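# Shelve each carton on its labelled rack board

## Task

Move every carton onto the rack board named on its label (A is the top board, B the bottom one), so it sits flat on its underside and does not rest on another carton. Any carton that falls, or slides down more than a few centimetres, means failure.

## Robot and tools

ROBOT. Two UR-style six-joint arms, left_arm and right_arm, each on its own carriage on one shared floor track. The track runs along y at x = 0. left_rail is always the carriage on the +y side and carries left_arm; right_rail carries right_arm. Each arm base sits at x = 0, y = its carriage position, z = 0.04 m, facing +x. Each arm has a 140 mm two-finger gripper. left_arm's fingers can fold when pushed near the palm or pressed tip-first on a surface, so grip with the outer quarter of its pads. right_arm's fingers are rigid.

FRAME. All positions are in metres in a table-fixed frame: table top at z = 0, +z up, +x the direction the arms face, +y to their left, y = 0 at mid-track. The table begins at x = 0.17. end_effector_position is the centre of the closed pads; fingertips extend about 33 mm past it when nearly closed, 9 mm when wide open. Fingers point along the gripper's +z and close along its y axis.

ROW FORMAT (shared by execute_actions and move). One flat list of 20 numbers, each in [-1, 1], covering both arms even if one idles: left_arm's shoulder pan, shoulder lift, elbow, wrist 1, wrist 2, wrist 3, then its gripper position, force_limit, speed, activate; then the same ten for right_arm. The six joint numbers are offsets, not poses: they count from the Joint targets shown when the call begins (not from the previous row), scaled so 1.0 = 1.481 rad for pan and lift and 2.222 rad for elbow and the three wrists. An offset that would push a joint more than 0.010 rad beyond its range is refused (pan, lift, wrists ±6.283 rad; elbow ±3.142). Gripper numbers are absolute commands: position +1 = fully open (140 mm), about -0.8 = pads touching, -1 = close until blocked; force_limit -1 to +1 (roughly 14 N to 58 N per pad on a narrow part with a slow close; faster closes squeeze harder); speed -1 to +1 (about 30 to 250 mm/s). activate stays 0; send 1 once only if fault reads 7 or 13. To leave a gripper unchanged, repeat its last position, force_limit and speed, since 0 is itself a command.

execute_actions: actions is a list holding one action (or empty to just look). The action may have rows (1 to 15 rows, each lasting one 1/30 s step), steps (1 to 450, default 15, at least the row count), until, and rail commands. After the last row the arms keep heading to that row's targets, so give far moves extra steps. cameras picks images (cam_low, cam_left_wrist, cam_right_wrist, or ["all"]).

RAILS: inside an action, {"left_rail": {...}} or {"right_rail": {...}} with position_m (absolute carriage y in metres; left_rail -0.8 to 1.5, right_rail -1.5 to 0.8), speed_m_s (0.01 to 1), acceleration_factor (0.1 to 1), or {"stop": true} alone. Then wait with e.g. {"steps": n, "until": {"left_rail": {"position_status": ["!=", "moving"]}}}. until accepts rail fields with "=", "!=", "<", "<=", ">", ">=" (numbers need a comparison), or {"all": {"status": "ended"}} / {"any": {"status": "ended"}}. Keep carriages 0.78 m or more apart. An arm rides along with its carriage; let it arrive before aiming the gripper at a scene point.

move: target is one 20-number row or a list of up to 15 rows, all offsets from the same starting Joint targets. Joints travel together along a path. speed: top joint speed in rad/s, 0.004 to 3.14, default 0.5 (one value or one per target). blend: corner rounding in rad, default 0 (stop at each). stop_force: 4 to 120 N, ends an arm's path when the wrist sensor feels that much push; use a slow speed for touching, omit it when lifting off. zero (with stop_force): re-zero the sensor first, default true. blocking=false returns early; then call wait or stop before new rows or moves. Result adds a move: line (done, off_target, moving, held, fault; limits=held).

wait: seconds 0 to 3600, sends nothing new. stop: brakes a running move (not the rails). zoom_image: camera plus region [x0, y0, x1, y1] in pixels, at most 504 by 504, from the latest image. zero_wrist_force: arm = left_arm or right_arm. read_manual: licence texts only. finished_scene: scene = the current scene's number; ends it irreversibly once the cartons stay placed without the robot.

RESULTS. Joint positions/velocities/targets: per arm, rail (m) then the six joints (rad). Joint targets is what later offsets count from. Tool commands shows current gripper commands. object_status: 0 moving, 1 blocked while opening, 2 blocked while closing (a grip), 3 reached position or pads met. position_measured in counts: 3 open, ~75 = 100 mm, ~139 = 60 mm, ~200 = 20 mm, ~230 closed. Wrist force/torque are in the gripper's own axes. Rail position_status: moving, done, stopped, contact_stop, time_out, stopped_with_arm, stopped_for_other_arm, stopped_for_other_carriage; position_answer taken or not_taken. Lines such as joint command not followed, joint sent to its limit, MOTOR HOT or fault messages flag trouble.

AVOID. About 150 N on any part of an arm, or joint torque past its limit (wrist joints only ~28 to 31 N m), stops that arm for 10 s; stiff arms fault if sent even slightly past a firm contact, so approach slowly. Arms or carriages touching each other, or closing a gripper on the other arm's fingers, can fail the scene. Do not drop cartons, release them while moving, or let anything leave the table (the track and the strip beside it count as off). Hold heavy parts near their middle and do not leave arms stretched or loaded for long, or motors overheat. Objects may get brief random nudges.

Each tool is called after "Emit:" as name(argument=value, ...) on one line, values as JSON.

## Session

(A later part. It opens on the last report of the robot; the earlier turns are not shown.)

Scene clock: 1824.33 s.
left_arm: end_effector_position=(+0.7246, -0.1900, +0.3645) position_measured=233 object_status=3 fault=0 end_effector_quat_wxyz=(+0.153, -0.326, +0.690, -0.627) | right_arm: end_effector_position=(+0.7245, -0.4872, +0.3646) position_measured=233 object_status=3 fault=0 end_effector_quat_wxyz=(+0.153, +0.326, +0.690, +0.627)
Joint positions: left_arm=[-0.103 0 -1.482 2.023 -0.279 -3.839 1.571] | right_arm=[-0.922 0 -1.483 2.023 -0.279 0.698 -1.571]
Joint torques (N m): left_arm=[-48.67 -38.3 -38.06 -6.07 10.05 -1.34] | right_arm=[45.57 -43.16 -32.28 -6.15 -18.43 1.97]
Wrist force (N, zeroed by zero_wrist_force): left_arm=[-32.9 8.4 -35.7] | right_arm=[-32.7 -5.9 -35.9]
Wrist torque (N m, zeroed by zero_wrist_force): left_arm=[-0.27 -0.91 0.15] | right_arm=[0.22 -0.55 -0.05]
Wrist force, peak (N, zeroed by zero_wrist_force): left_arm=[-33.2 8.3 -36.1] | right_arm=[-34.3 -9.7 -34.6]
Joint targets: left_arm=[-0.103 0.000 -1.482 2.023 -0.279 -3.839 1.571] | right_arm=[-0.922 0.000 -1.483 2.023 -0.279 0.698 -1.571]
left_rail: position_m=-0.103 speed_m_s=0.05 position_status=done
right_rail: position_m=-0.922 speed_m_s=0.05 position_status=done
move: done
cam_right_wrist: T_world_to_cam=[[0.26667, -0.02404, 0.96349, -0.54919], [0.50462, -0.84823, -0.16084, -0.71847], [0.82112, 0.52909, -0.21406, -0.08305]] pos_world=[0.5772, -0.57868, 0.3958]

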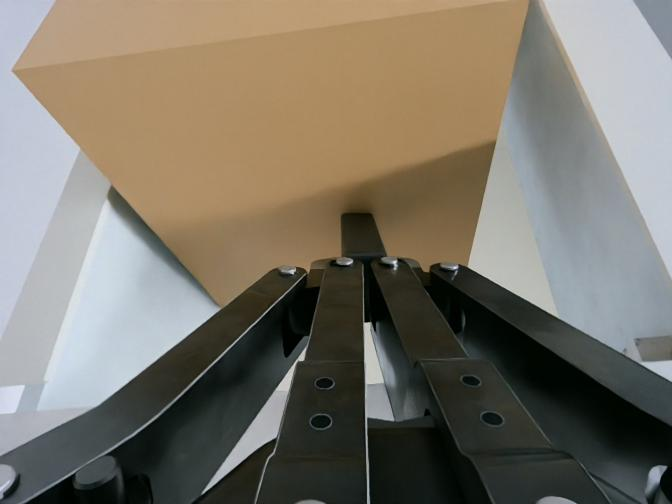

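Emit:
move(target=[0,0.0049,0.0037,-0.0070,0,0,-1,1,0,0,0,0.0049,0.0037,-0.0070,0,0,-1,1,0,0], speed=0.02, stop_force=12, cameras=["cam_right_wrist"])

Emit:
move(target=[0,0.0049,0.0037,-0.0070,0,0,-1,1,0,0,0,0.0049,0.0037,-0.0070,0,0,-1,1,0,0], speed=0.02, stop_force=9, cameras=["cam_right_wrist"])

Scene clock: 1840.00 s.
left_arm: end_effector_position=(+0.7244, -0.1900, +0.3566) position_measured=233 object_status=3 fault=0 end_effector_quat_wxyz=(+0.153, -0.326, +0.690, -0.627) | right_arm: end_effector_position=(+0.7244, -0.4872, +0.3566) position_measured=233 object_status=3 fault=0 end_effector_quat_wxyz=(+0.153, +0.326, +0.690, +0.627)
Joint positions: left_arm=[-0.103 0 -1.475 2.031 -0.294 -3.839 1.571] | right_arm=[-0.922 0 -1.475 2.031 -0.295 0.698 -1.571]
Joint torques (N m): left_arm=[-49.66 -37.26 -38.03 -5.8 10.3 -1.74] | right_arm=[43.19 -42.86 -31.18 -5.64 -18.42 2.23]
Wrist force (N, zeroed by zero_wrist_force): left_arm=[-33.3 8.4 -35.9] | right_arm=[-32.5 -4.1 -36.4]
Wrist torque (N m, zeroed by zero_wrist_force): left_arm=[-0.25 -0.85 0.20] | right_arm=[0.19 -0.44 -0.09]
Wrist force, peak (N, zeroed by zero_wrist_force): left_arm=[-33.4 8.6 -36.0] | right_arm=[-33.2 -5.9 -36.3]
Joint targets: left_arm=[-0.103 0.000 -1.475 2.031 -0.294 -3.839 1.571] | right_arm=[-0.922 0.000 -1.475 2.031 -0.295 0.698 -1.571]
left_rail: position_m=-0.103 speed_m_s=0.05 position_status=done
right_rail: position_m=-0.922 speed_m_s=0.05 position_status=done
move: done
cam_right_wrist: T_world_to_cam=[[0.26667, -0.02404, 0.96349, -0.54152], [0.50462, -0.84823, -0.16084, -0.71964], [0.82112, 0.52909, -0.21406, -0.08458]] pos_world=[0.577, -0.57868, 0.3879]

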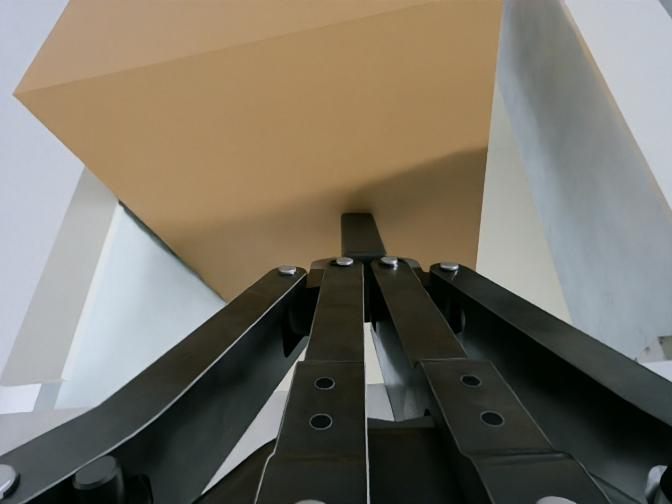

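Scene clock: 1841.90 s.
left_arm: end_effector_position=(+0.7243, -0.1900, +0.3516) position_measured=233 object_status=3 fault=0 end_effector_quat_wxyz=(+0.153, -0.326, +0.690, -0.627) | right_arm: end_effector_position=(+0.7243, -0.4872, +0.3527) position_measured=233 object_status=3 fault=0 end_effector_quat_wxyz=(+0.153, +0.326, +0.690, +0.627)
Joint positions: left_arm=[-0.103 0 -1.47 2.036 -0.304 -3.839 1.571] | right_arm=[-0.922 0 -1.472 2.035 -0.302 0.697 -1.571]
Joint torques (N m): left_arm=[-47.39 -79.51 -57.72 0.9 10.38 -1.33] | right_arm=[42.03 -63.58 -44.01 2.05 -10.38 2.25]
Wrist force (N, zeroed by zero_wrist_force): left_arm=[-34.5 4.3 -39.1] | right_arm=[-32.2 -0.6 -38.3]
Wrist torque (N m, zeroed by zero_wrist_force): left_arm=[-0.16 -0.89 0.14] | right_arm=[0.04 -0.43 -0.05]
Wrist force, peak (N, zeroed by zero_wrist_force): left_arm=[-33.2 -3.4 -46.0] | right_arm=[-32.3 -1.0 -38.7]
Joint targets: left_arm=[-0.103 0.000 -1.470 2.036 -0.304 -3.839 1.571] | right_arm=[-0.922 0.000 -1.472 2.035 -0.302 0.698 -1.571]
left_rail: position_m=-0.103 speed_m_s=0.05 position_status=done
right_rail: position_m=-0.922 speed_m_s=0.05 position_status=done
move: contact (left_arm, right_arm)
cam_right_wrist: T_world_to_cam=[[0.26645, -0.02404, 0.96355, -0.53754], [0.50475, -0.84817, -0.16074, -0.7203], [0.82111, 0.52918, -0.21386, -0.08537]] pos_world=[0.5769, -0.57868, 0.3839]

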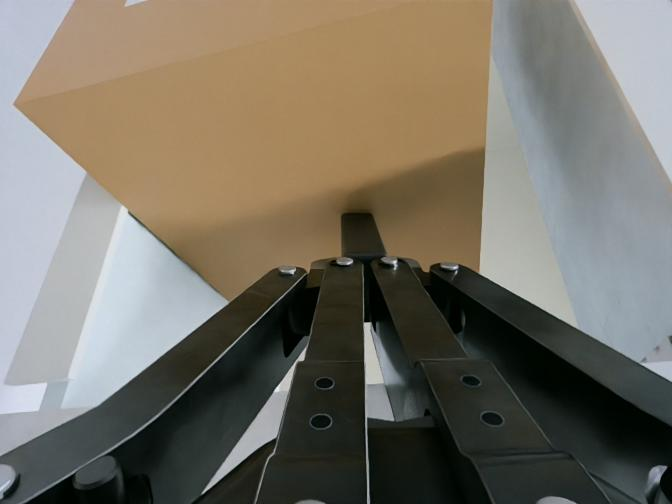

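Emit:
move(target=[0,0.0025,0.0018,-0.0035,0,0,-1,1,0,0,0,0.0031,0.0023,-0.0044,0,0,-1,1,0,0], speed=0.02, stop_force=12, cameras=["cam_right_wrist"])

Scene clock: 1847.70 s.
left_arm: end_effector_position=(+0.7243, -0.1900, +0.3512) position_measured=233 object_status=3 fault=0 end_effector_quat_wxyz=(+0.153, -0.326, +0.690, -0.627) | right_arm: end_effector_position=(+0.7243, -0.4872, +0.3523) position_measured=233 object_status=3 fault=0 end_effector_quat_wxyz=(+0.153, +0.326, +0.690, +0.627)
Joint positions: left_arm=[-0.103 0 -1.47 2.037 -0.306 -3.839 1.571] | right_arm=[-0.922 0 -1.471 2.036 -0.304 0.698 -1.571]
Joint torques (N m): left_arm=[-51.2 -72.67 -53.83 1.71 10.64 -1.21] | right_arm=[42.51 -59.62 -42.76 2.21 -4.23 2.21]
Wrist force (N, zeroed by zero_wrist_force): left_arm=[-32.8 -0.1 -42.4] | right_arm=[-31.7 1.7 -42.7]
Wrist torque (N m, zeroed by zero_wrist_force): left_arm=[0.00 -0.78 0.08] | right_arm=[-0.12 -0.38 -0.01]
Wrist force, peak (N, zeroed by zero_wrist_force): left_arm=[-31.5 -9.9 -48.1] | right_arm=[-28.1 12.5 -49.5]
Joint targets: left_arm=[-0.103 0.000 -1.470 2.037 -0.306 -3.839 1.571] | right_arm=[-0.922 0.000 -1.471 2.036 -0.304 0.698 -1.571]
left_rail: position_m=-0.103 speed_m_s=0.05 position_status=done
right_rail: position_m=-0.922 speed_m_s=0.05 position_status=done
move: contact (left_arm, right_arm)
cam_right_wrist: T_world_to_cam=[[0.2661, -0.02405, 0.96365, -0.53692], [0.5048, -0.84817, -0.16056, -0.72054], [0.8212, 0.52918, -0.21356, -0.08573]] pos_world=[0.577, -0.57868, 0.3834]

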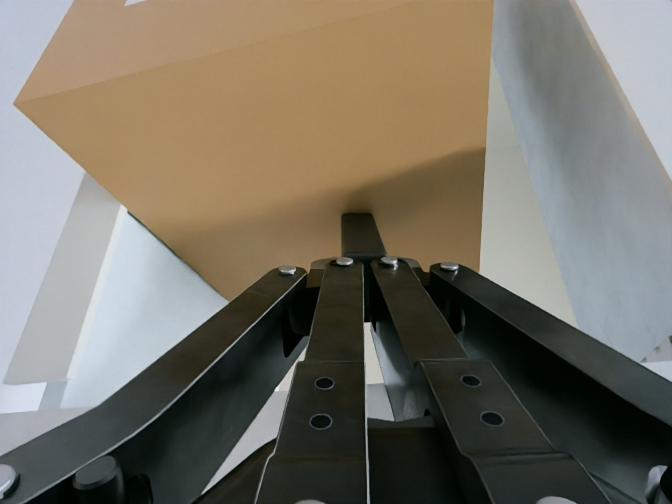

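Emit:
execute_actions(actions=[{"left_rail":{"position_m":-0.088,"speed_m_s":0.02},"right_rail":{"position_m":-0.937,"speed_m_s":0.02},"steps":90,"until":{"all":{"status":"ended"}}}], cameras=["cam_left_wrist","cam_right_wrist"])

Scene clock: 1861.07 s.
left_arm: end_effector_position=(+0.7244, -0.1750, +0.3512) position_measured=233 object_status=3 fault=0 end_effector_quat_wxyz=(+0.153, -0.326, +0.690, -0.627) | right_arm: end_effector_position=(+0.7243, -0.5021, +0.3523) position_measured=233 object_status=3 fault=0 end_effector_quat_wxyz=(+0.153, +0.326, +0.690, +0.627)
Joint positions: left_arm=[-0.088 0 -1.47 2.037 -0.306 -3.839 1.571] | right_arm=[-0.937 0 -1.471 2.036 -0.304 0.697 -1.571]
Joint torques (N m): left_arm=[8.76 -73.02 -49.59 1.5 -1.27 -1.66] | right_arm=[-37.18 -58.88 -41.17 -0.38 5.89 2.01]
Wrist force (N, zeroed by zero_wrist_force): left_arm=[0.1 -0.1 -0.4] | right_arm=[37.4 -4.4 1.7]
Wrist torque (N m, zeroed by zero_wrist_force): left_arm=[-0.03 -0.03 0.00] | right_arm=[0.20 -3.23 -0.96]
Wrist force, peak (N, zeroed by zero_wrist_force): left_arm=[-33.1 -0.3 -42.6] | right_arm=[-31.5 2.8 -43.1]
Joint targets: left_arm=[-0.088 0.000 -1.470 2.037 -0.306 -3.839 1.571] | right_arm=[-0.937 0.000 -1.471 2.036 -0.304 0.698 -1.571]
Tool commands: left_gripper/position=-1.0 left_gripper/force_limit=+1.0 left_gripper/speed=+0.0 left_gripper/activate=+0.0 right_gripper/position=-1.0 right_gripper/force_limit=+1.0 right_gripper/speed=+0.0 right_gripper/activate=+0.0
left_rail: position_m=-0.088 speed_m_s=0.02 position_status=done
right_rail: position_m=-0.937 speed_m_s=0.02 position_status=done
cam_left_wrist: T_world_to_cam=[[-0.2672, 0.01565, -0.96351, 0.54372], [0.48919, 0.86365, -0.12164, -0.16434], [0.83024, -0.50384, -0.23842, -0.42301]] pos_world=[0.57687, -0.07971, 0.40304]
cam_right_wrist: T_world_to_cam=[[0.26611, -0.02401, 0.96364, -0.53724], [0.50492, -0.8481, -0.16057, -0.73315], [0.82112, 0.52929, -0.21356, -0.07765]] pos_world=[0.5769, -0.59358, 0.3834]

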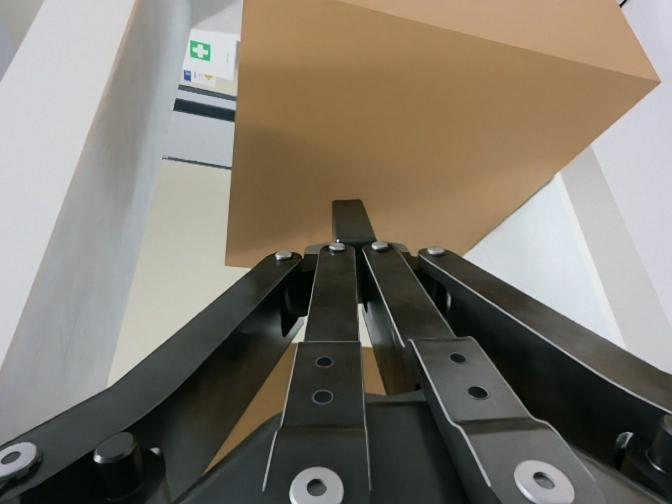

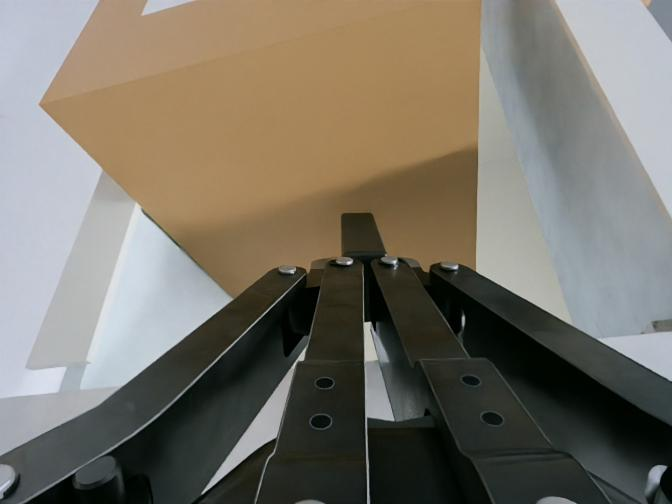

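Emit:
execute_actions(actions=[{"right_rail":{"position_m":-0.931,"speed_m_s":0.02},"steps":90,"until":{"all":{"status":"ended"}}}])

Scene clock: 1867.47 s.
left_arm: end_effector_position=(+0.7244, -0.1750, +0.3512) position_measured=233 object_status=3 fault=0 end_effector_quat_wxyz=(+0.153, -0.326, +0.690, -0.627) | right_arm: end_effector_position=(+0.7244, -0.4963, +0.3523) position_measured=233 object_status=3 fault=0 end_effector_quat_wxyz=(+0.154, +0.326, +0.690, +0.627)
Joint positions: left_arm=[-0.088 0 -1.47 2.037 -0.306 -3.839 1.571] | right_arm=[-0.931 -0.001 -1.471 2.036 -0.304 0.698 -1.571]
Joint torques (N m): left_arm=[9.03 -67.74 -32.51 1.49 -1.56 -1.77] | right_arm=[8.95 -51.48 -38.84 -1.49 -2.33 2.09]
Wrist force (N, zeroed by zero_wrist_force): left_arm=[0.2 -0.2 -0.2] | right_arm=[7.4 0.5 -3.4]
Wrist torque (N m, zeroed by zero_wrist_force): left_arm=[-0.04 -0.03 0.00] | right_arm=[0.14 -1.55 -0.02]
Wrist force, peak (N, zeroed by zero_wrist_force): left_arm=[-0.1 -0.5 -0.8] | right_arm=[39.5 -3.6 2.0]
Joint targets: left_arm=[-0.088 0.000 -1.470 2.037 -0.306 -3.839 1.571] | right_arm=[-0.931 0.000 -1.471 2.036 -0.304 0.698 -1.571]
Tool commands: left_gripper/position=-1.0 left_gripper/force_limit=+1.0 left_gripper/speed=+0.0 left_gripper/activate=+0.0 right_gripper/position=-1.0 right_gripper/force_limit=+1.0 right_gripper/speed=+0.0 right_gripper/activate=+0.0
left_rail: position_m=-0.088 speed_m_s=0.02 position_status=done
right_rail: position_m=-0.931 speed_m_s=0.02 position_status=done

Emit:
move(target=[0,-0.1699,0.1074,0.0062,0,0,-1,1,0,0,0,-0.1692,0.1079,0.0053,0,0,-1,1,0,0], speed=0.2, cameras=["all"])

Scene clock: 1880.47 s.
left_arm: end_effector_position=(+0.5746, -0.1749, +0.3536) position_measured=233 object_status=3 fault=0 end_effector_quat_wxyz=(+0.153, -0.326, +0.690, -0.627) | right_arm: end_effector_position=(+0.5745, -0.4961, +0.3535) position_measured=233 object_status=3 fault=0 end_effector_quat_wxyz=(+0.153, +0.326, +0.690, +0.627)
Joint positions: left_arm=[-0.088 0 -1.721 2.275 -0.292 -3.839 1.571] | right_arm=[-0.931 0 -1.722 2.276 -0.292 0.698 -1.571]
Joint torques (N m): left_arm=[12.14 -49.38 -30.44 1.61 -1.5 -1.81] | right_arm=[8.42 -40.36 -27.83 1.7 -2.17 1.88]
Wrist force (N, zeroed by zero_wrist_force): left_arm=[0.2 -0.2 -0.4] | right_arm=[6.7 0.7 -3.0]
Wrist torque (N m, zeroed by zero_wrist_force): left_arm=[-0.02 -0.02 -0.01] | right_arm=[0.14 -1.48 -0.06]
Wrist force, peak (N, zeroed by zero_wrist_force): left_arm=[1.2 0.3 -1.3] | right_arm=[7.8 -0.2 -4.4]
Joint targets: left_arm=[-0.088 0.000 -1.722 2.275 -0.292 -3.839 1.571] | right_arm=[-0.931 0.000 -1.722 2.276 -0.292 0.698 -1.571]
left_rail: position_m=-0.088 speed_m_s=0.02 position_status=done
right_rail: position_m=-0.931 speed_m_s=0.02 position_status=done
move: done
cam_left_wrist: T_world_to_cam=[[-0.26801, 0.01565, -0.96329, 0.50629], [0.48908, 0.86366, -0.12204, -0.0906], [0.83004, -0.50384, -0.23912, -0.29778]] pos_world=[0.42717, -0.07971, 0.40544]
cam_right_wrist: T_world_to_cam=[[0.26695, -0.02409, 0.96341, -0.49882], [0.50465, -0.84817, -0.16104, -0.65201], [0.82101, 0.52918, -0.21426, 0.04262]] pos_world=[0.4272, -0.58758, 0.3847]

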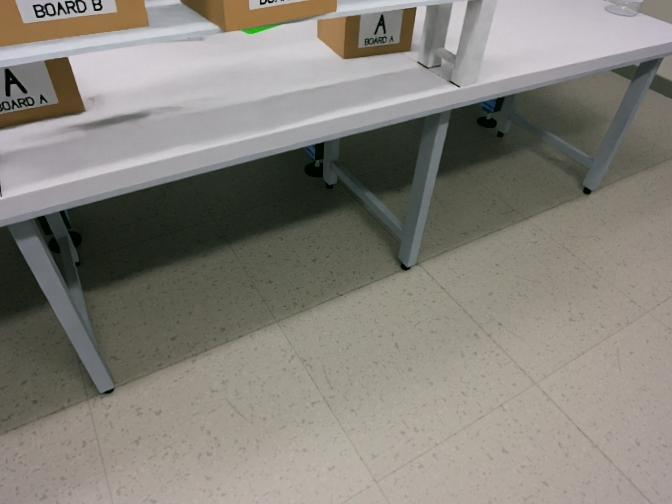

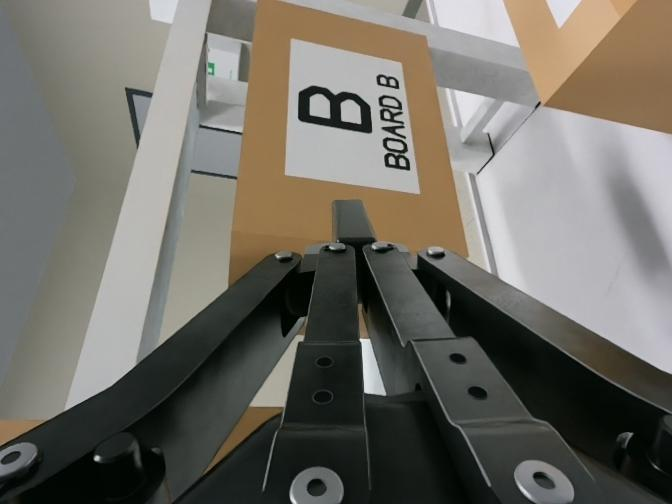

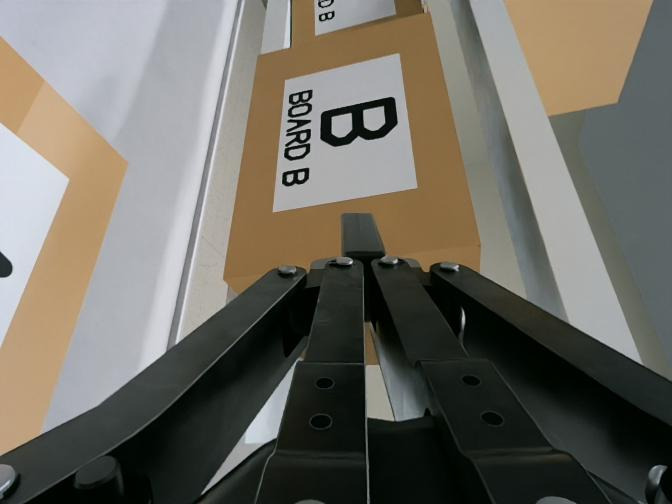

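Emit:
execute_actions(actions=[{"left_rail":{"position_m":-0.120,"speed_m_s":0.05},"right_rail":{"position_m":-0.902,"speed_m_s":0.05},"steps":120,"until":{"all":{"status":"ended"}}}])

Emit:
move(target=[[0,0.0570,-0.0324,-0.0054,0,0,-1,1,0,0,0,0.0570,-0.0324,-0.0054,0,0,-1,1,0,0],[0,0.1102,-0.0667,-0.0066,0,0,-1,1,0,0,0,0.1102,-0.0667,-0.0066,0,0,-1,1,0,0]], speed=0.07, blend=0.02, stop_force=25, cameras=["all"])

Scene clock: 1894.03 s.
left_arm: end_effector_position=(+0.5744, -0.2069, +0.3535) position_measured=233 object_status=3 fault=0 end_effector_quat_wxyz=(+0.153, -0.326, +0.690, -0.627) | right_arm: end_effector_position=(+0.5744, -0.4671, +0.3534) position_measured=233 object_status=3 fault=0 end_effector_quat_wxyz=(+0.153, +0.326, +0.690, +0.627)
Joint positions: left_arm=[-0.12 0 -1.722 2.275 -0.292 -3.839 1.571] | right_arm=[-0.902 0 -1.722 2.276 -0.292 0.698 -1.571]
Joint torques (N m): left_arm=[10.04 -48.45 -31.62 1.54 -1.25 -1.8] | right_arm=[-9.24 -38.62 -28.5 1.5 -2.01 2.09]
Wrist force (N, zeroed by zero_wrist_force): left_arm=[0.2 -0.1 -0.5] | right_arm=[6.7 0.5 -3.0]
Wrist torque (N m, zeroed by zero_wrist_force): left_arm=[-0.02 -0.03 -0.01] | right_arm=[0.11 -1.48 -0.06]
Wrist force, peak (N, zeroed by zero_wrist_force): left_arm=[-0.8 0.2 -1.4] | right_arm=[7.0 0.7 -2.9]
Joint targets: left_arm=[-0.120 0.000 -1.722 2.275 -0.292 -3.839 1.571] | right_arm=[-0.902 0.000 -1.722 2.276 -0.292 0.698 -1.571]
Tool commands: left_gripper/position=-1.0 left_gripper/force_limit=+1.0 left_gripper/speed=+0.0 left_gripper/activate=+0.0 right_gripper/position=-1.0 right_gripper/force_limit=+1.0 right_gripper/speed=+0.0 right_gripper/activate=+0.0
left_rail: position_m=-0.120 speed_m_s=0.05 position_status=done
right_rail: position_m=-0.902 speed_m_s=0.05 position_status=done

Scene clock: 1897.37 s.
left_arm: end_effector_position=(+0.6695, -0.2070, +0.3531) position_measured=233 object_status=3 fault=0 end_effector_quat_wxyz=(+0.153, -0.326, +0.691, -0.627) | right_arm: end_effector_position=(+0.6694, -0.4671, +0.3530) position_measured=233 object_status=3 fault=0 end_effector_quat_wxyz=(+0.153, +0.326, +0.690, +0.627)
Joint positions: left_arm=[-0.12 0 -1.558 2.127 -0.307 -3.839 1.571] | right_arm=[-0.902 0 -1.559 2.128 -0.307 0.698 -1.571]
Joint torques (N m): left_arm=[9.25 -22.09 -54.89 -4.44 -1.06 -1.5] | right_arm=[-13.67 -30.85 -44.65 -4.92 -1.78 2.09]
Wrist force (N, zeroed by zero_wrist_force): left_arm=[2.7 -0.1 -2.8] | right_arm=[9.3 0.3 -4.3]
Wrist torque (N m, zeroed by zero_wrist_force): left_arm=[-0.06 0.02 0.01] | right_arm=[0.21 -1.51 -0.04]
Wrist force, peak (N, zeroed by zero_wrist_force): left_arm=[2.3 -0.7 -3.8] | right_arm=[9.6 -0.4 -8.7]
Joint targets: left_arm=[-0.120 0.000 -1.558 2.127 -0.307 -3.839 1.571] | right_arm=[-0.902 0.000 -1.559 2.128 -0.307 0.698 -1.571]
left_rail: position_m=-0.120 speed_m_s=0.05 position_status=done
right_rail: position_m=-0.902 speed_m_s=0.05 position_status=done
move: done
cam_left_wrist: T_world_to_cam=[[-0.26837, 0.01564, -0.96319, 0.53198], [0.48904, 0.86365, -0.12223, -0.10933], [0.82995, -0.50384, -0.23942, -0.3926]] pos_world=[0.52207, -0.11171, 0.40504]
cam_right_wrist: T_world_to_cam=[[0.26727, -0.02403, 0.96332, -0.52326], [0.50462, -0.84816, -0.16116, -0.67537], [0.82093, 0.52919, -0.21457, -0.05048]] pos_world=[0.5221, -0.55868, 0.3844]

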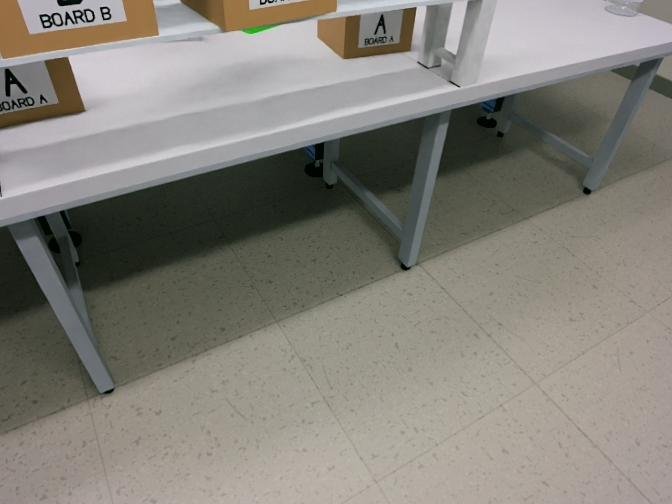

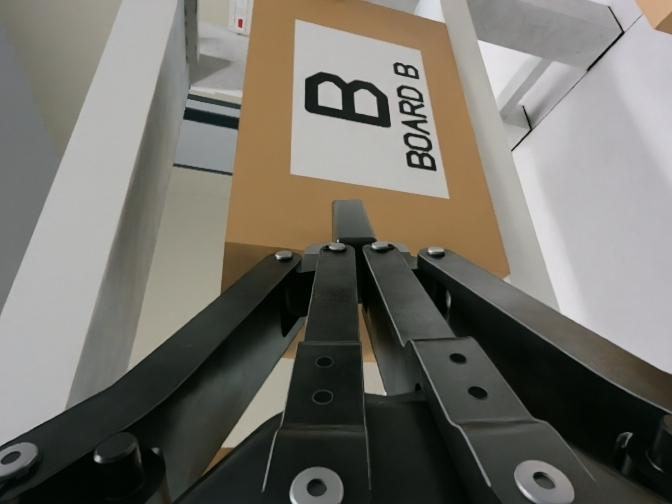

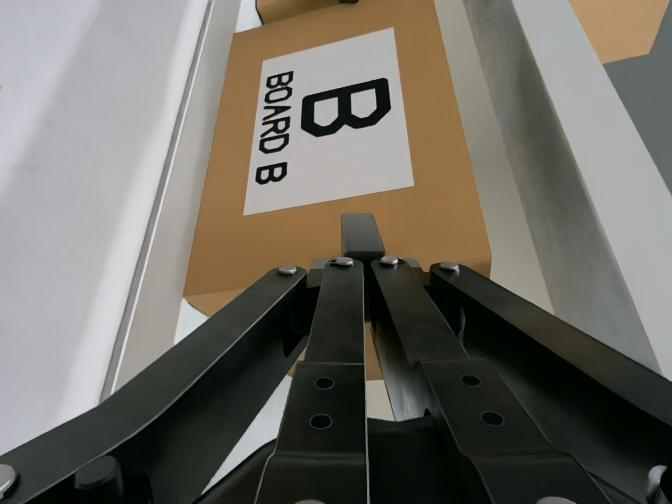

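Emit:
move(target=[0,-0.1844,0.1035,0.0193,0,0,-1,1,0,0,0,-0.1844,0.1035,0.0193,0,0,-1,1,0,0], speed=0.25)

Emit:
execute_actions(actions=[{"left_rail":{"position_m":-0.200,"speed_m_s":0.15},"right_rail":{"position_m":-1.109,"speed_m_s":0.3},"steps":150,"until":{"all":{"status":"ended"}}}], cameras=["all"])

Scene clock: 1918.70 s.
left_arm: end_effector_position=(+0.5169, -0.2069, +0.3536) position_measured=233 object_status=3 fault=0 end_effector_quat_wxyz=(+0.153, -0.326, +0.690, -0.627) | right_arm: end_effector_position=(+0.5169, -0.4671, +0.3535) position_measured=233 object_status=3 fault=0 end_effector_quat_wxyz=(+0.153, +0.326, +0.690, +0.627)
Joint positions: left_arm=[-0.12 0 -1.831 2.357 -0.264 -3.839 1.571] | right_arm=[-0.902 0 -1.832 2.357 -0.264 0.698 -1.571]
Joint torques (N m): left_arm=[10.35 -40.72 -32.31 2.03 -0.95 -1.22] | right_arm=[-1.04 -31.27 -26.99 2.25 -1.59 2.44]
Wrist force (N, zeroed by zero_wrist_force): left_arm=[0.3 -0.2 -0.2] | right_arm=[6.9 0.5 -2.8]
Wrist torque (N m, zeroed by zero_wrist_force): left_arm=[-0.04 -0.07 -0.01] | right_arm=[0.14 -1.54 -0.06]
Wrist force, peak (N, zeroed by zero_wrist_force): left_arm=[2.7 -0.3 -2.7] | right_arm=[9.5 0.4 -4.7]
Joint targets: left_arm=[-0.120 0.000 -1.832 2.357 -0.264 -3.839 1.571] | right_arm=[-0.902 0.000 -1.832 2.358 -0.264 0.698 -1.571]
left_rail: position_m=-0.120 speed_m_s=0.05 position_status=done
right_rail: position_m=-0.902 speed_m_s=0.05 position_status=done
move: done

Scene clock: 1920.97 s.
left_arm: end_effector_position=(+0.5168, -0.2869, +0.3536) position_measured=233 object_status=3 fault=0 end_effector_quat_wxyz=(+0.153, -0.326, +0.690, -0.627) | right_arm: end_effector_position=(+0.5167, -0.6741, +0.3534) position_measured=233 object_status=3 fault=0 end_effector_quat_wxyz=(+0.153, +0.326, +0.690, +0.627)
Joint positions: left_arm=[-0.2 0 -1.832 2.357 -0.264 -3.839 1.571] | right_arm=[-1.109 0 -1.832 2.358 -0.264 0.698 -1.571]
Joint torques (N m): left_arm=[11.34 -40.89 -33.79 1.87 -0.63 -1.56] | right_arm=[10.97 -28.87 -30.23 2.31 -1.53 2.12]
Wrist force (N, zeroed by zero_wrist_force): left_arm=[0.3 -0.2 -0.4] | right_arm=[6.9 0.4 -2.7]
Wrist torque (N m, zeroed by zero_wrist_force): left_arm=[0.00 -0.06 0.00] | right_arm=[0.10 -1.53 -0.07]
Wrist force, peak (N, zeroed by zero_wrist_force): left_arm=[0.6 -0.6 -0.2] | right_arm=[7.9 0.3 -1.9]
Joint targets: left_arm=[-0.200 0.000 -1.832 2.357 -0.264 -3.839 1.571] | right_arm=[-1.109 0.000 -1.832 2.358 -0.264 0.698 -1.571]
Tool commands: left_gripper/position=-1.0 left_gripper/force_limit=+1.0 left_gripper/speed=+0.0 left_gripper/activate=+0.0 right_gripper/position=-1.0 right_gripper/force_limit=+1.0 right_gripper/speed=+0.0 right_gripper/activate=+0.0
left_rail: position_m=-0.200 speed_m_s=0.15 position_status=done
right_rail: position_m=-1.109 speed_m_s=0.30 position_status=done
cam_left_wrist: T_world_to_cam=[[-0.26801, 0.01565, -0.96329, 0.49255], [0.48908, 0.86366, -0.12204, 0.0344], [0.83004, -0.50384, -0.23912, -0.30623]] pos_world=[0.36937, -0.19171, 0.40544]
cam_right_wrist: T_world_to_cam=[[0.26704, -0.02406, 0.96338, -0.48768], [0.50463, -0.84818, -0.16107, -0.7738], [0.82099, 0.52917, -0.21436, 0.18431]] pos_world=[0.3694, -0.76558, 0.3847]

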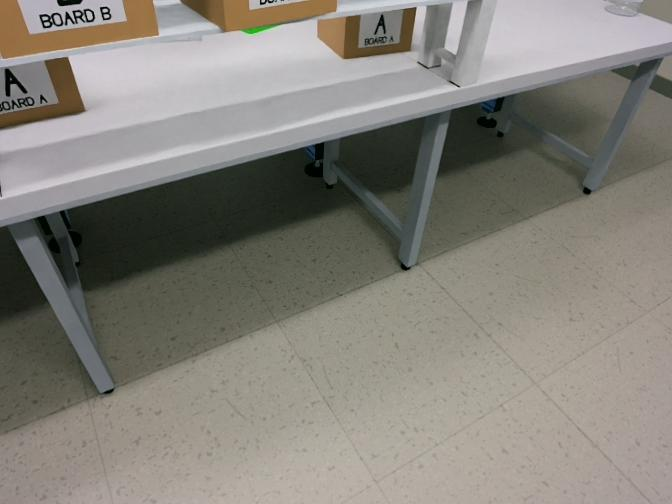

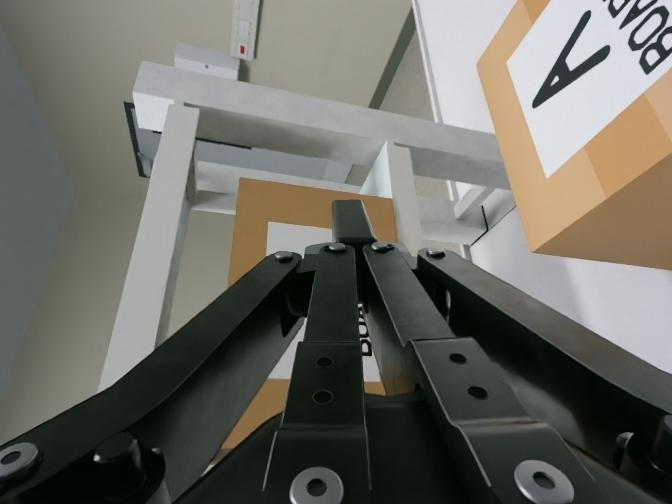

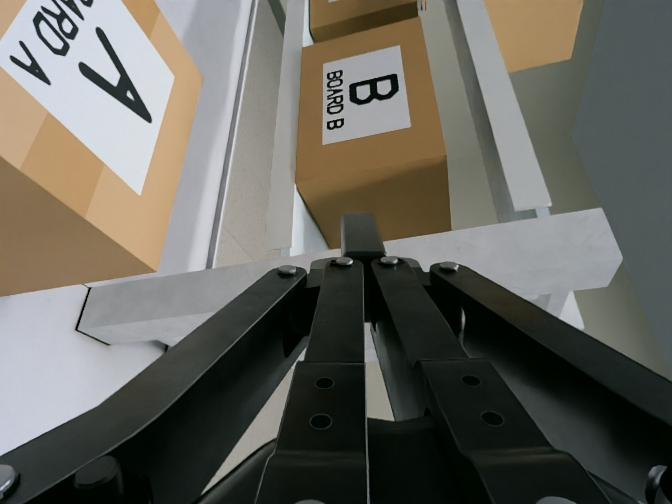

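Emit:
move(target=[[0,0.0780,0.0410,-0.0929,0,0,-1,1,0,0,0,0.0780,0.0410,-0.0929,0,0,-1,1,0,0],[0,0.1876,0.0722,-0.1972,0,0,-1,1,0,0,0,0.1876,0.0722,-0.1972,0,0,-1,1,0,0],[0,0.3236,0.0950,-0.3107,0,0,-1,1,0,0,0,0.3236,0.0950,-0.3107,0,0,-1,1,0,0]], speed=0.3, blend=0.03, stop_force=30, cameras=["cam_left_wrist","cam_right_wrist"])

Scene clock: 1955.30 s.
left_arm: end_effector_position=(+0.5118, -0.2869, +0.1105) position_measured=233 object_status=3 fault=0 end_effector_quat_wxyz=(+0.153, -0.326, +0.690, -0.627) | right_arm: end_effector_position=(+0.5117, -0.6741, +0.1105) position_measured=233 object_status=3 fault=0 end_effector_quat_wxyz=(+0.153, +0.326, +0.690, +0.627)
Joint positions: left_arm=[-0.2 0 -1.352 2.568 -0.954 -3.839 1.571] | right_arm=[-1.109 0 -1.352 2.569 -0.954 0.698 -1.571]
Joint torques (N m): left_arm=[7.95 -15.19 -6.26 -3.36 -0.58 -1.56] | right_arm=[10.04 -25.97 -6.59 -4.21 -1.03 2.18]
Wrist force (N, zeroed by zero_wrist_force): left_arm=[-0.1 -0.2 -0.3] | right_arm=[7.2 0.0 -2.9]
Wrist torque (N m, zeroed by zero_wrist_force): left_arm=[-0.05 0.01 0.01] | right_arm=[0.09 -1.60 0.03]
Wrist force, peak (N, zeroed by zero_wrist_force): left_arm=[1.4 -0.3 -1.1] | right_arm=[7.4 1.1 -2.9]
Joint targets: left_arm=[-0.200 0.000 -1.352 2.568 -0.954 -3.839 1.571] | right_arm=[-1.109 0.000 -1.352 2.569 -0.954 0.698 -1.571]
left_rail: position_m=-0.200 speed_m_s=0.15 position_status=done
right_rail: position_m=-1.109 speed_m_s=0.30 position_status=done
move: done
cam_left_wrist: T_world_to_cam=[[-0.26814, 0.01562, -0.96325, 0.25716], [0.48905, 0.86366, -0.12213, 0.00721], [0.83002, -0.50383, -0.23922, -0.36016]] pos_world=[0.36437, -0.19171, 0.16244]
cam_right_wrist: T_world_to_cam=[[0.26704, -0.02406, 0.96338, -0.25231], [0.50463, -0.84818, -0.16107, -0.81035], [0.82099, 0.52917, -0.21436, 0.13643]] pos_world=[0.3643, -0.76558, 0.1418]

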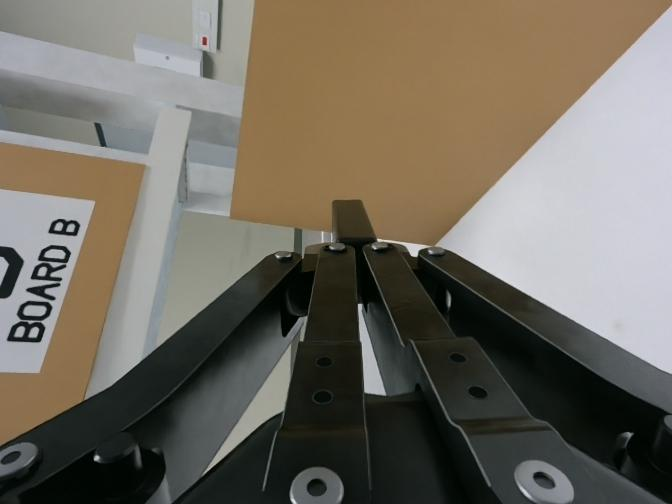

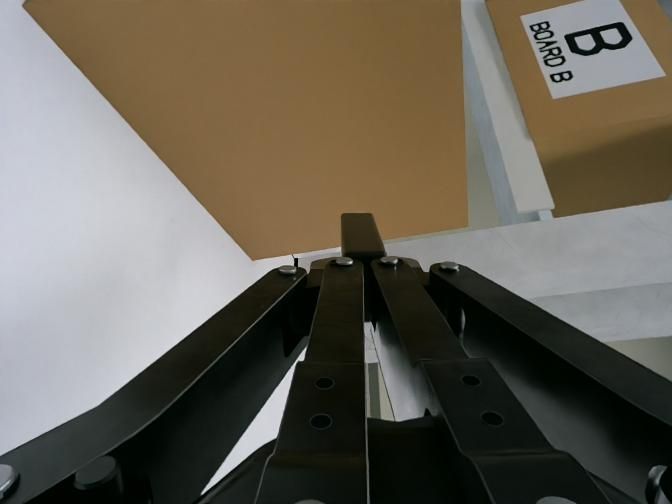

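Emit:
zero_wrist_force(arm="left_arm")

Emit:
zero_wrist_force(arm="right_arm")

Emit:
execute_actions(actions=[{"left_rail":{"position_m":-0.235,"speed_m_s":0.03},"right_rail":{"position_m":-1.073,"speed_m_s":0.03},"steps":150,"until":{"all":{"status":"ended"}}}], cameras=["cam_left_wrist","cam_right_wrist"])

Wrist force sensor zeroed.

Wrist force sensor zeroed.

Scene clock: 1963.50 s.
left_arm: end_effector_position=(+0.5118, -0.3219, +0.1105) position_measured=233 object_status=3 fault=0 end_effector_quat_wxyz=(+0.153, -0.326, +0.690, -0.627) | right_arm: end_effector_position=(+0.5117, -0.6381, +0.1105) position_measured=233 object_status=3 fault=0 end_effector_quat_wxyz=(+0.153, +0.326, +0.690, +0.627)
Joint positions: left_arm=[-0.235 0 -1.352 2.568 -0.954 -3.839 1.571] | right_arm=[-1.073 0 -1.352 2.569 -0.954 0.698 -1.571]
Joint torques (N m): left_arm=[7.87 -17.05 -7.46 -3.25 -0.46 -1.46] | right_arm=[9.37 -26.35 -7.66 -3.92 -0.63 2.12]
Wrist force (N, zeroed by zero_wrist_force): left_arm=[0.2 -0.2 -0.2] | right_arm=[-0.4 0.1 0.4]
Wrist torque (N m, zeroed by zero_wrist_force): left_arm=[-0.05 -0.03 0.00] | right_arm=[0.02 0.08 0.00]
Wrist force, peak (N, zeroed by zero_wrist_force): left_arm=[0.6 -0.1 -0.2] | right_arm=[-1.0 0.2 -0.6]
Joint targets: left_arm=[-0.235 0.000 -1.352 2.568 -0.954 -3.839 1.571] | right_arm=[-1.073 0.000 -1.352 2.569 -0.954 0.698 -1.571]
Tool commands: left_gripper/position=-1.0 left_gripper/force_limit=+1.0 left_gripper/speed=+0.0 left_gripper/activate=+0.0 right_gripper/position=-1.0 right_gripper/force_limit=+1.0 right_gripper/speed=+0.0 right_gripper/activate=+0.0
left_rail: position_m=-0.235 speed_m_s=0.03 position_status=done
right_rail: position_m=-1.073 speed_m_s=0.03 position_status=done
cam_left_wrist: T_world_to_cam=[[-0.26814, 0.01562, -0.96325, 0.25771], [0.48905, 0.86366, -0.12213, 0.03744], [0.83002, -0.50383, -0.23922, -0.3778]] pos_world=[0.36437, -0.22671, 0.16244]
cam_right_wrist: T_world_to_cam=[[0.26704, -0.02406, 0.96338, -0.25144], [0.50463, -0.84818, -0.16107, -0.77982], [0.82099, 0.52917, -0.21436, 0.11738]] pos_world=[0.3643, -0.72958, 0.1418]

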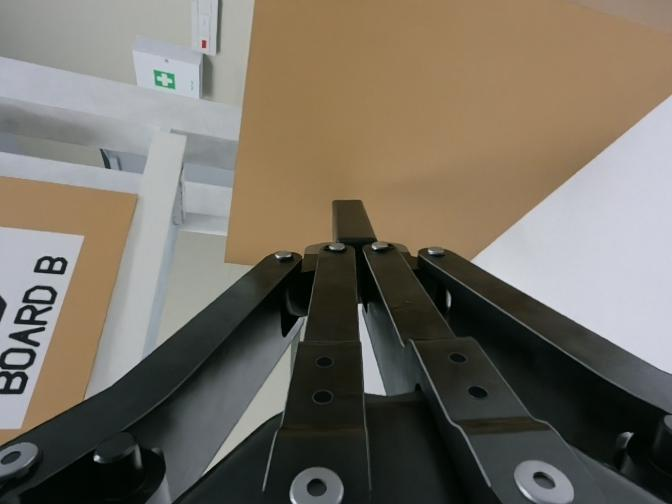

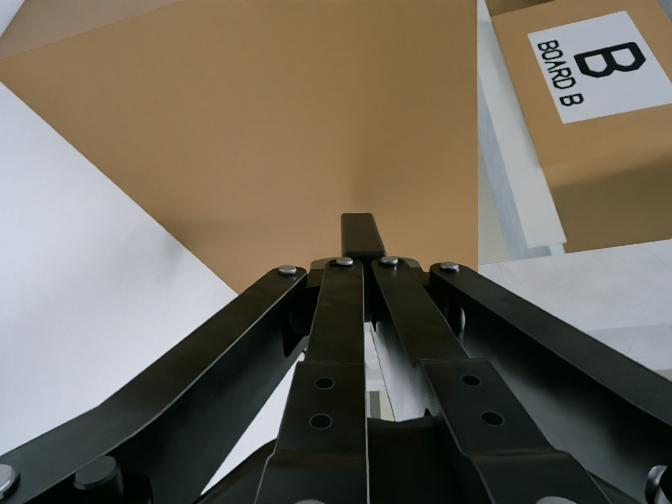

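Emit:
execute_actions(actions=[{"left_rail":{"position_m":-0.239,"speed_m_s":0.02},"right_rail":{"position_m":-1.069,"speed_m_s":0.02},"steps":60,"until":{"all":{"status":"ended"}}}])

Emit:
execute_actions(actions=[{"left_rail":{"position_m":-0.242,"speed_m_s":0.02},"right_rail":{"position_m":-1.066,"speed_m_s":0.02},"steps":60,"until":{"all":{"status":"ended"}}}])

Scene clock: 1968.83 s.
left_arm: end_effector_position=(+0.5118, -0.3259, +0.1105) position_measured=233 object_status=3 fault=0 end_effector_quat_wxyz=(+0.153, -0.326, +0.690, -0.627) | right_arm: end_effector_position=(+0.5117, -0.6341, +0.1105) position_measured=233 object_status=3 fault=0 end_effector_quat_wxyz=(+0.153, +0.326, +0.690, +0.627)
Joint positions: left_arm=[-0.239 0 -1.352 2.568 -0.954 -3.839 1.571] | right_arm=[-1.069 0 -1.352 2.569 -0.954 0.698 -1.571]
Joint torques (N m): left_arm=[5.6 -15.67 -5.51 -3.51 -0.64 -1.72] | right_arm=[10.78 -27.96 -8.82 -3.33 -0.51 2.06]
Wrist force (N, zeroed by zero_wrist_force): left_arm=[0.1 0.0 0.0] | right_arm=[-0.2 0.0 0.2]
Wrist torque (N m, zeroed by zero_wrist_force): left_arm=[0.01 -0.04 0.00] | right_arm=[0.00 0.04 0.00]
Wrist force, peak (N, zeroed by zero_wrist_force): left_arm=[0.7 -0.2 0.3] | right_arm=[-0.6 0.2 0.6]
Joint targets: left_arm=[-0.239 0.000 -1.352 2.568 -0.954 -3.839 1.571] | right_arm=[-1.069 0.000 -1.352 2.569 -0.954 0.698 -1.571]
Tool commands: left_gripper/position=-1.0 left_gripper/force_limit=+1.0 left_gripper/speed=+0.0 left_gripper/activate=+0.0 right_gripper/position=-1.0 right_gripper/force_limit=+1.0 right_gripper/speed=+0.0 right_gripper/activate=+0.0
left_rail: position_m=-0.239 speed_m_s=0.02 position_status=done
right_rail: position_m=-1.069 speed_m_s=0.02 position_status=done

Scene clock: 1969.33 s.
left_arm: end_effector_position=(+0.5118, -0.3289, +0.1105) position_measured=233 object_status=3 fault=0 end_effector_quat_wxyz=(+0.153, -0.326, +0.690, -0.627) | right_arm: end_effector_position=(+0.5117, -0.6311, +0.1105) position_measured=233 object_status=3 fault=0 end_effector_quat_wxyz=(+0.153, +0.326, +0.690, +0.627)
Joint positions: left_arm=[-0.242 0 -1.352 2.568 -0.954 -3.839 1.571] | right_arm=[-1.066 0 -1.352 2.569 -0.954 0.698 -1.571]
Joint torques (N m): left_arm=[6.54 -18.03 -7.84 -2.75 -0.06 -1.55] | right_arm=[10.43 -27.9 -9.13 -3.12 -0.31 1.92]
Wrist force (N, zeroed by zero_wrist_force): left_arm=[-5.5 -2.1 -9.2] | right_arm=[0.0 0.0 0.3]
Wrist torque (N m, zeroed by zero_wrist_force): left_arm=[0.06 -0.09 -0.02] | right_arm=[-0.02 0.00 0.00]
Wrist force, peak (N, zeroed by zero_wrist_force): left_arm=[-5.5 -2.1 -9.2] | right_arm=[-0.1 0.2 0.6]
Joint targets: left_arm=[-0.242 0.000 -1.352 2.568 -0.954 -3.839 1.571] | right_arm=[-1.066 0.000 -1.352 2.569 -0.954 0.698 -1.571]
Tool commands: left_gripper/position=-1.0 left_gripper/force_limit=+1.0 left_gripper/speed=+0.0 left_gripper/activate=+0.0 right_gripper/position=-1.0 right_gripper/force_limit=+1.0 right_gripper/speed=+0.0 right_gripper/activate=+0.0
left_rail: position_m=-0.242 speed_m_s=0.02 position_status=done
right_rail: position_m=-1.066 speed_m_s=0.02 position_status=done

Emit:
execute_actions(actions=[{"right_rail":{"position_m":-1.062,"speed_m_s":0.02},"steps":60,"until":{"all":{"status":"ended"}}}])

Emit:
execute_actions(actions=[{"right_rail":{"position_m":-1.060,"speed_m_s":0.02},"steps":60,"until":{"all":{"status":"ended"}}}])

Scene clock: 1973.60 s.
left_arm: end_effector_position=(+0.5118, -0.3289, +0.1105) position_measured=233 object_status=3 fault=0 end_effector_quat_wxyz=(+0.153, -0.326, +0.690, -0.627) | right_arm: end_effector_position=(+0.5117, -0.6271, +0.1105) position_measured=233 object_status=3 fault=0 end_effector_quat_wxyz=(+0.153, +0.326, +0.690, +0.627)
Joint positions: left_arm=[-0.242 0 -1.352 2.568 -0.954 -3.84 1.571] | right_arm=[-1.062 0 -1.352 2.569 -0.954 0.698 -1.571]
Joint torques (N m): left_arm=[-15.26 -21.23 -26.96 0.58 5.68 -1.91] | right_arm=[14.53 -29.71 -11 -1.11 -8.48 1.92]
Wrist force (N, zeroed by zero_wrist_force): left_arm=[-23.1 -10.1 -42.5] | right_arm=[-33.3 13.1 -54.1]
Wrist torque (N m, zeroed by zero_wrist_force): left_arm=[0.27 -0.44 -0.11] | right_arm=[-0.37 -0.23 0.15]
Wrist force, peak (N, zeroed by zero_wrist_force): left_arm=[-23.1 -10.1 -42.5] | right_arm=[-33.3 13.1 -54.1]
Joint targets: left_arm=[-0.242 0.000 -1.352 2.568 -0.954 -3.839 1.571] | right_arm=[-1.062 0.000 -1.352 2.569 -0.954 0.698 -1.571]
Tool commands: left_gripper/position=-1.0 left_gripper/force_limit=+1.0 left_gripper/speed=+0.0 left_gripper/activate=+0.0 right_gripper/position=-1.0 right_gripper/force_limit=+1.0 right_gripper/speed=+0.0 right_gripper/activate=+0.0
left_rail: position_m=-0.242 speed_m_s=0.02 position_status=done
right_rail: position_m=-1.062 speed_m_s=0.02 position_status=done

Scene clock: 1974.03 s.
left_arm: end_effector_position=(+0.5118, -0.3289, +0.1105) position_measured=233 object_status=3 fault=0 end_effector_quat_wxyz=(+0.153, -0.326, +0.690, -0.627) | right_arm: end_effector_position=(+0.5118, -0.6252, +0.1105) position_measured=233 object_status=3 fault=0 end_effector_quat_wxyz=(+0.153, +0.326, +0.690, +0.627)
Joint positions: left_arm=[-0.242 0 -1.352 2.568 -0.954 -3.84 1.571] | right_arm=[-1.06 -0.001 -1.352 2.569 -0.954 0.698 -1.571]
Joint torques (N m): left_arm=[-31.47 -19.89 -28.14 1.01 11.01 -1.8] | right_arm=[33.61 -29.63 -11.72 0.47 -16.89 1.96]
Wrist force (N, zeroed by zero_wrist_force): left_arm=[-38.5 -15.1 -64.4] | right_arm=[-52.0 13.5 -75.7]
Wrist torque (N m, zeroed by zero_wrist_force): left_arm=[0.41 -0.75 -0.17] | right_arm=[-0.32 -0.48 0.16]
Wrist force, peak (N, zeroed by zero_wrist_force): left_arm=[-38.5 -15.1 -64.4] | right_arm=[-52.0 13.5 -75.7]
Joint targets: left_arm=[-0.242 0.000 -1.352 2.568 -0.954 -3.839 1.571] | right_arm=[-1.060 0.000 -1.352 2.569 -0.954 0.698 -1.571]
Tool commands: left_gripper/position=-1.0 left_gripper/force_limit=+1.0 left_gripper/speed=+0.0 left_gripper/activate=+0.0 right_gripper/position=-1.0 right_gripper/force_limit=+1.0 right_gripper/speed=+0.0 right_gripper/activate=+0.0
left_rail: position_m=-0.242 speed_m_s=0.02 position_status=done
right_rail: position_m=-1.060 speed_m_s=0.02 position_status=done

Emit:
move(target=[0,-0.1791,-0.0276,0.1470,0,0,-1,1,0,0,0,-0.1791,-0.0276,0.1470,0,0,-1,1,0,0], speed=0.1, cameras=["cam_left_wrist","cam_right_wrist"])

Scene clock: 1992.57 s.
left_arm: end_effector_position=(+0.5118, -0.3289, +0.2164) position_measured=233 object_status=3 fault=0 end_effector_quat_wxyz=(+0.153, -0.326, +0.690, -0.627) | right_arm: end_effector_position=(+0.5117, -0.6251, +0.2163) position_measured=233 object_status=3 fault=0 end_effector_quat_wxyz=(+0.153, +0.326, +0.690, +0.627)
Joint positions: left_arm=[-0.242 0 -1.617 2.507 -0.628 -3.839 1.571] | right_arm=[-1.06 0 -1.618 2.507 -0.628 0.698 -1.571]
Joint torques (N m): left_arm=[-40.78 -50.7 -48.04 0.75 20.6 -1.74] | right_arm=[22.42 -41.81 -39.05 0.79 -26.54 1.75]
Wrist force (N, zeroed by zero_wrist_force): left_arm=[-47.7 8.2 -53.0] | right_arm=[-50.5 -8.7 -51.2]
Wrist torque (N m, zeroed by zero_wrist_force): left_arm=[-0.16 -1.31 0.17] | right_arm=[0.23 -0.63 -0.21]
Wrist force, peak (N, zeroed by zero_wrist_force): left_arm=[-39.0 -15.5 -65.3] | right_arm=[-53.6 13.2 -77.0]
Joint targets: left_arm=[-0.242 0.000 -1.618 2.507 -0.628 -3.839 1.571] | right_arm=[-1.060 0.000 -1.618 2.507 -0.628 0.698 -1.571]
left_rail: position_m=-0.242 speed_m_s=0.02 position_status=done
right_rail: position_m=-1.060 speed_m_s=0.02 position_status=done
move: done
cam_left_wrist: T_world_to_cam=[[-0.26814, 0.01562, -0.96325, 0.35983], [0.48905, 0.86366, -0.12213, 0.05642], [0.83002, -0.50383, -0.23922, -0.35599]] pos_world=[0.36437, -0.23371, 0.26834]
cam_right_wrist: T_world_to_cam=[[0.26704, -0.02406, 0.96338, -0.35306], [0.50463, -0.84818, -0.16107, -0.75175], [0.82099, 0.52917, -0.21436, 0.13318]] pos_world=[0.3643, -0.71658, 0.2476]

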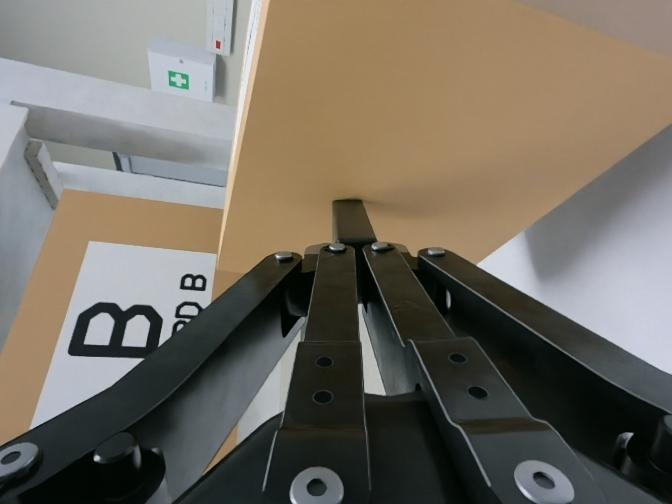

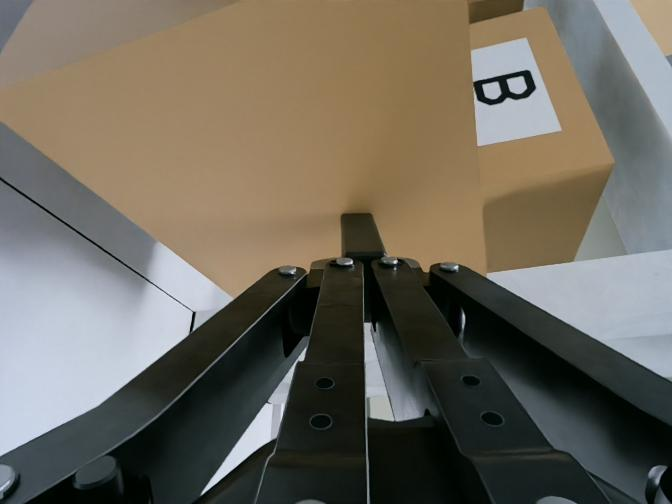

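Emit:
move(target=[[0,-0.1250,-0.0472,0.1309,0,0,-1,1,0,0,0,-0.1250,-0.0472,0.1309,0,0,-1,1,0,0],[0,-0.1985,-0.1082,0.2409,0,0,-1,1,0,0,0,-0.1985,-0.1082,0.2409,0,0,-1,1,0,0],[0,-0.2337,-0.1804,0.3365,0,0,-1,1,0,0,0,-0.2337,-0.1804,0.3365,0,0,-1,1,0,0],[0,-0.2399,-0.2609,0.4212,0,0,-1,1,0,0,0,-0.2399,-0.2609,0.4212,0,0,-1,1,0,0]], speed=0.14, blend=0.03, cameras=["cam_left_wrist","cam_right_wrist"])

Scene clock: 2007.43 s.
left_arm: end_effector_position=(+0.5114, -0.3289, +0.6380) position_measured=233 object_status=3 fault=0 end_effector_quat_wxyz=(+0.153, -0.326, +0.691, -0.627) | right_arm: end_effector_position=(+0.5114, -0.6251, +0.6379) position_measured=233 object_status=3 fault=0 end_effector_quat_wxyz=(+0.153, +0.327, +0.690, +0.627)
Joint positions: left_arm=[-0.242 0 -1.973 1.927 0.308 -3.839 1.571] | right_arm=[-1.06 0 -1.973 1.928 0.308 0.698 -1.571]
Joint torques (N m): left_arm=[-28.75 -39.03 -69.51 1.1 20.55 -1.68] | right_arm=[25.34 -30.06 -57.66 1.43 -26.79 1.83]
Wrist force (N, zeroed by zero_wrist_force): left_arm=[-47.2 8.3 -52.6] | right_arm=[-50.1 -8.7 -50.6]
Wrist torque (N m, zeroed by zero_wrist_force): left_arm=[-0.16 -1.34 0.15] | right_arm=[0.27 -0.74 -0.26]
Wrist force, peak (N, zeroed by zero_wrist_force): left_arm=[-48.2 9.1 -52.7] | right_arm=[-51.1 -9.8 -51.0]
Joint targets: left_arm=[-0.242 0.000 -1.973 1.927 0.308 -3.839 1.571] | right_arm=[-1.060 0.000 -1.973 1.928 0.308 0.698 -1.571]
left_rail: position_m=-0.242 speed_m_s=0.02 position_status=done
right_rail: position_m=-1.060 speed_m_s=0.02 position_status=done
move: done
cam_left_wrist: T_world_to_cam=[[-0.26894, 0.01562, -0.96303, 0.76606], [0.48894, 0.86367, -0.12254, 0.10844], [0.82982, -0.50382, -0.23991, -0.25423]] pos_world=[0.36397, -0.23371, 0.69004]
cam_right_wrist: T_world_to_cam=[[0.2679, -0.0241, 0.96315, -0.75944], [0.50448, -0.84817, -0.16155, -0.68335], [0.82081, 0.52917, -0.21506, 0.22428]] pos_world=[0.3641, -0.71658, 0.66929]

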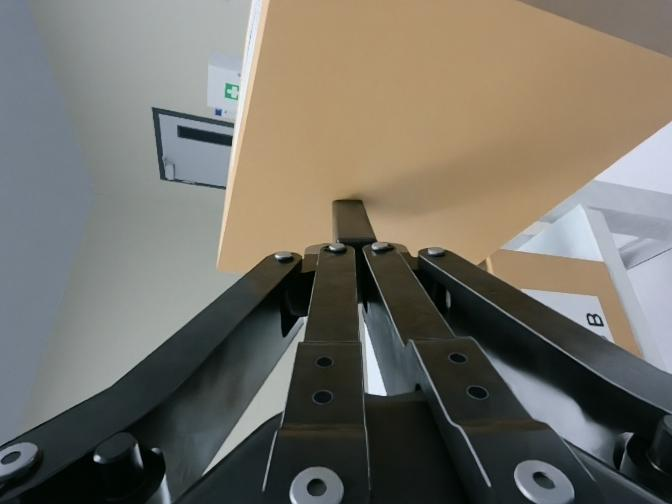

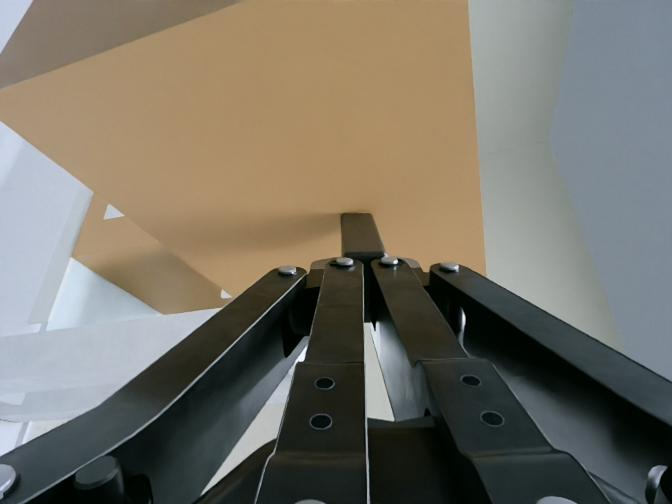

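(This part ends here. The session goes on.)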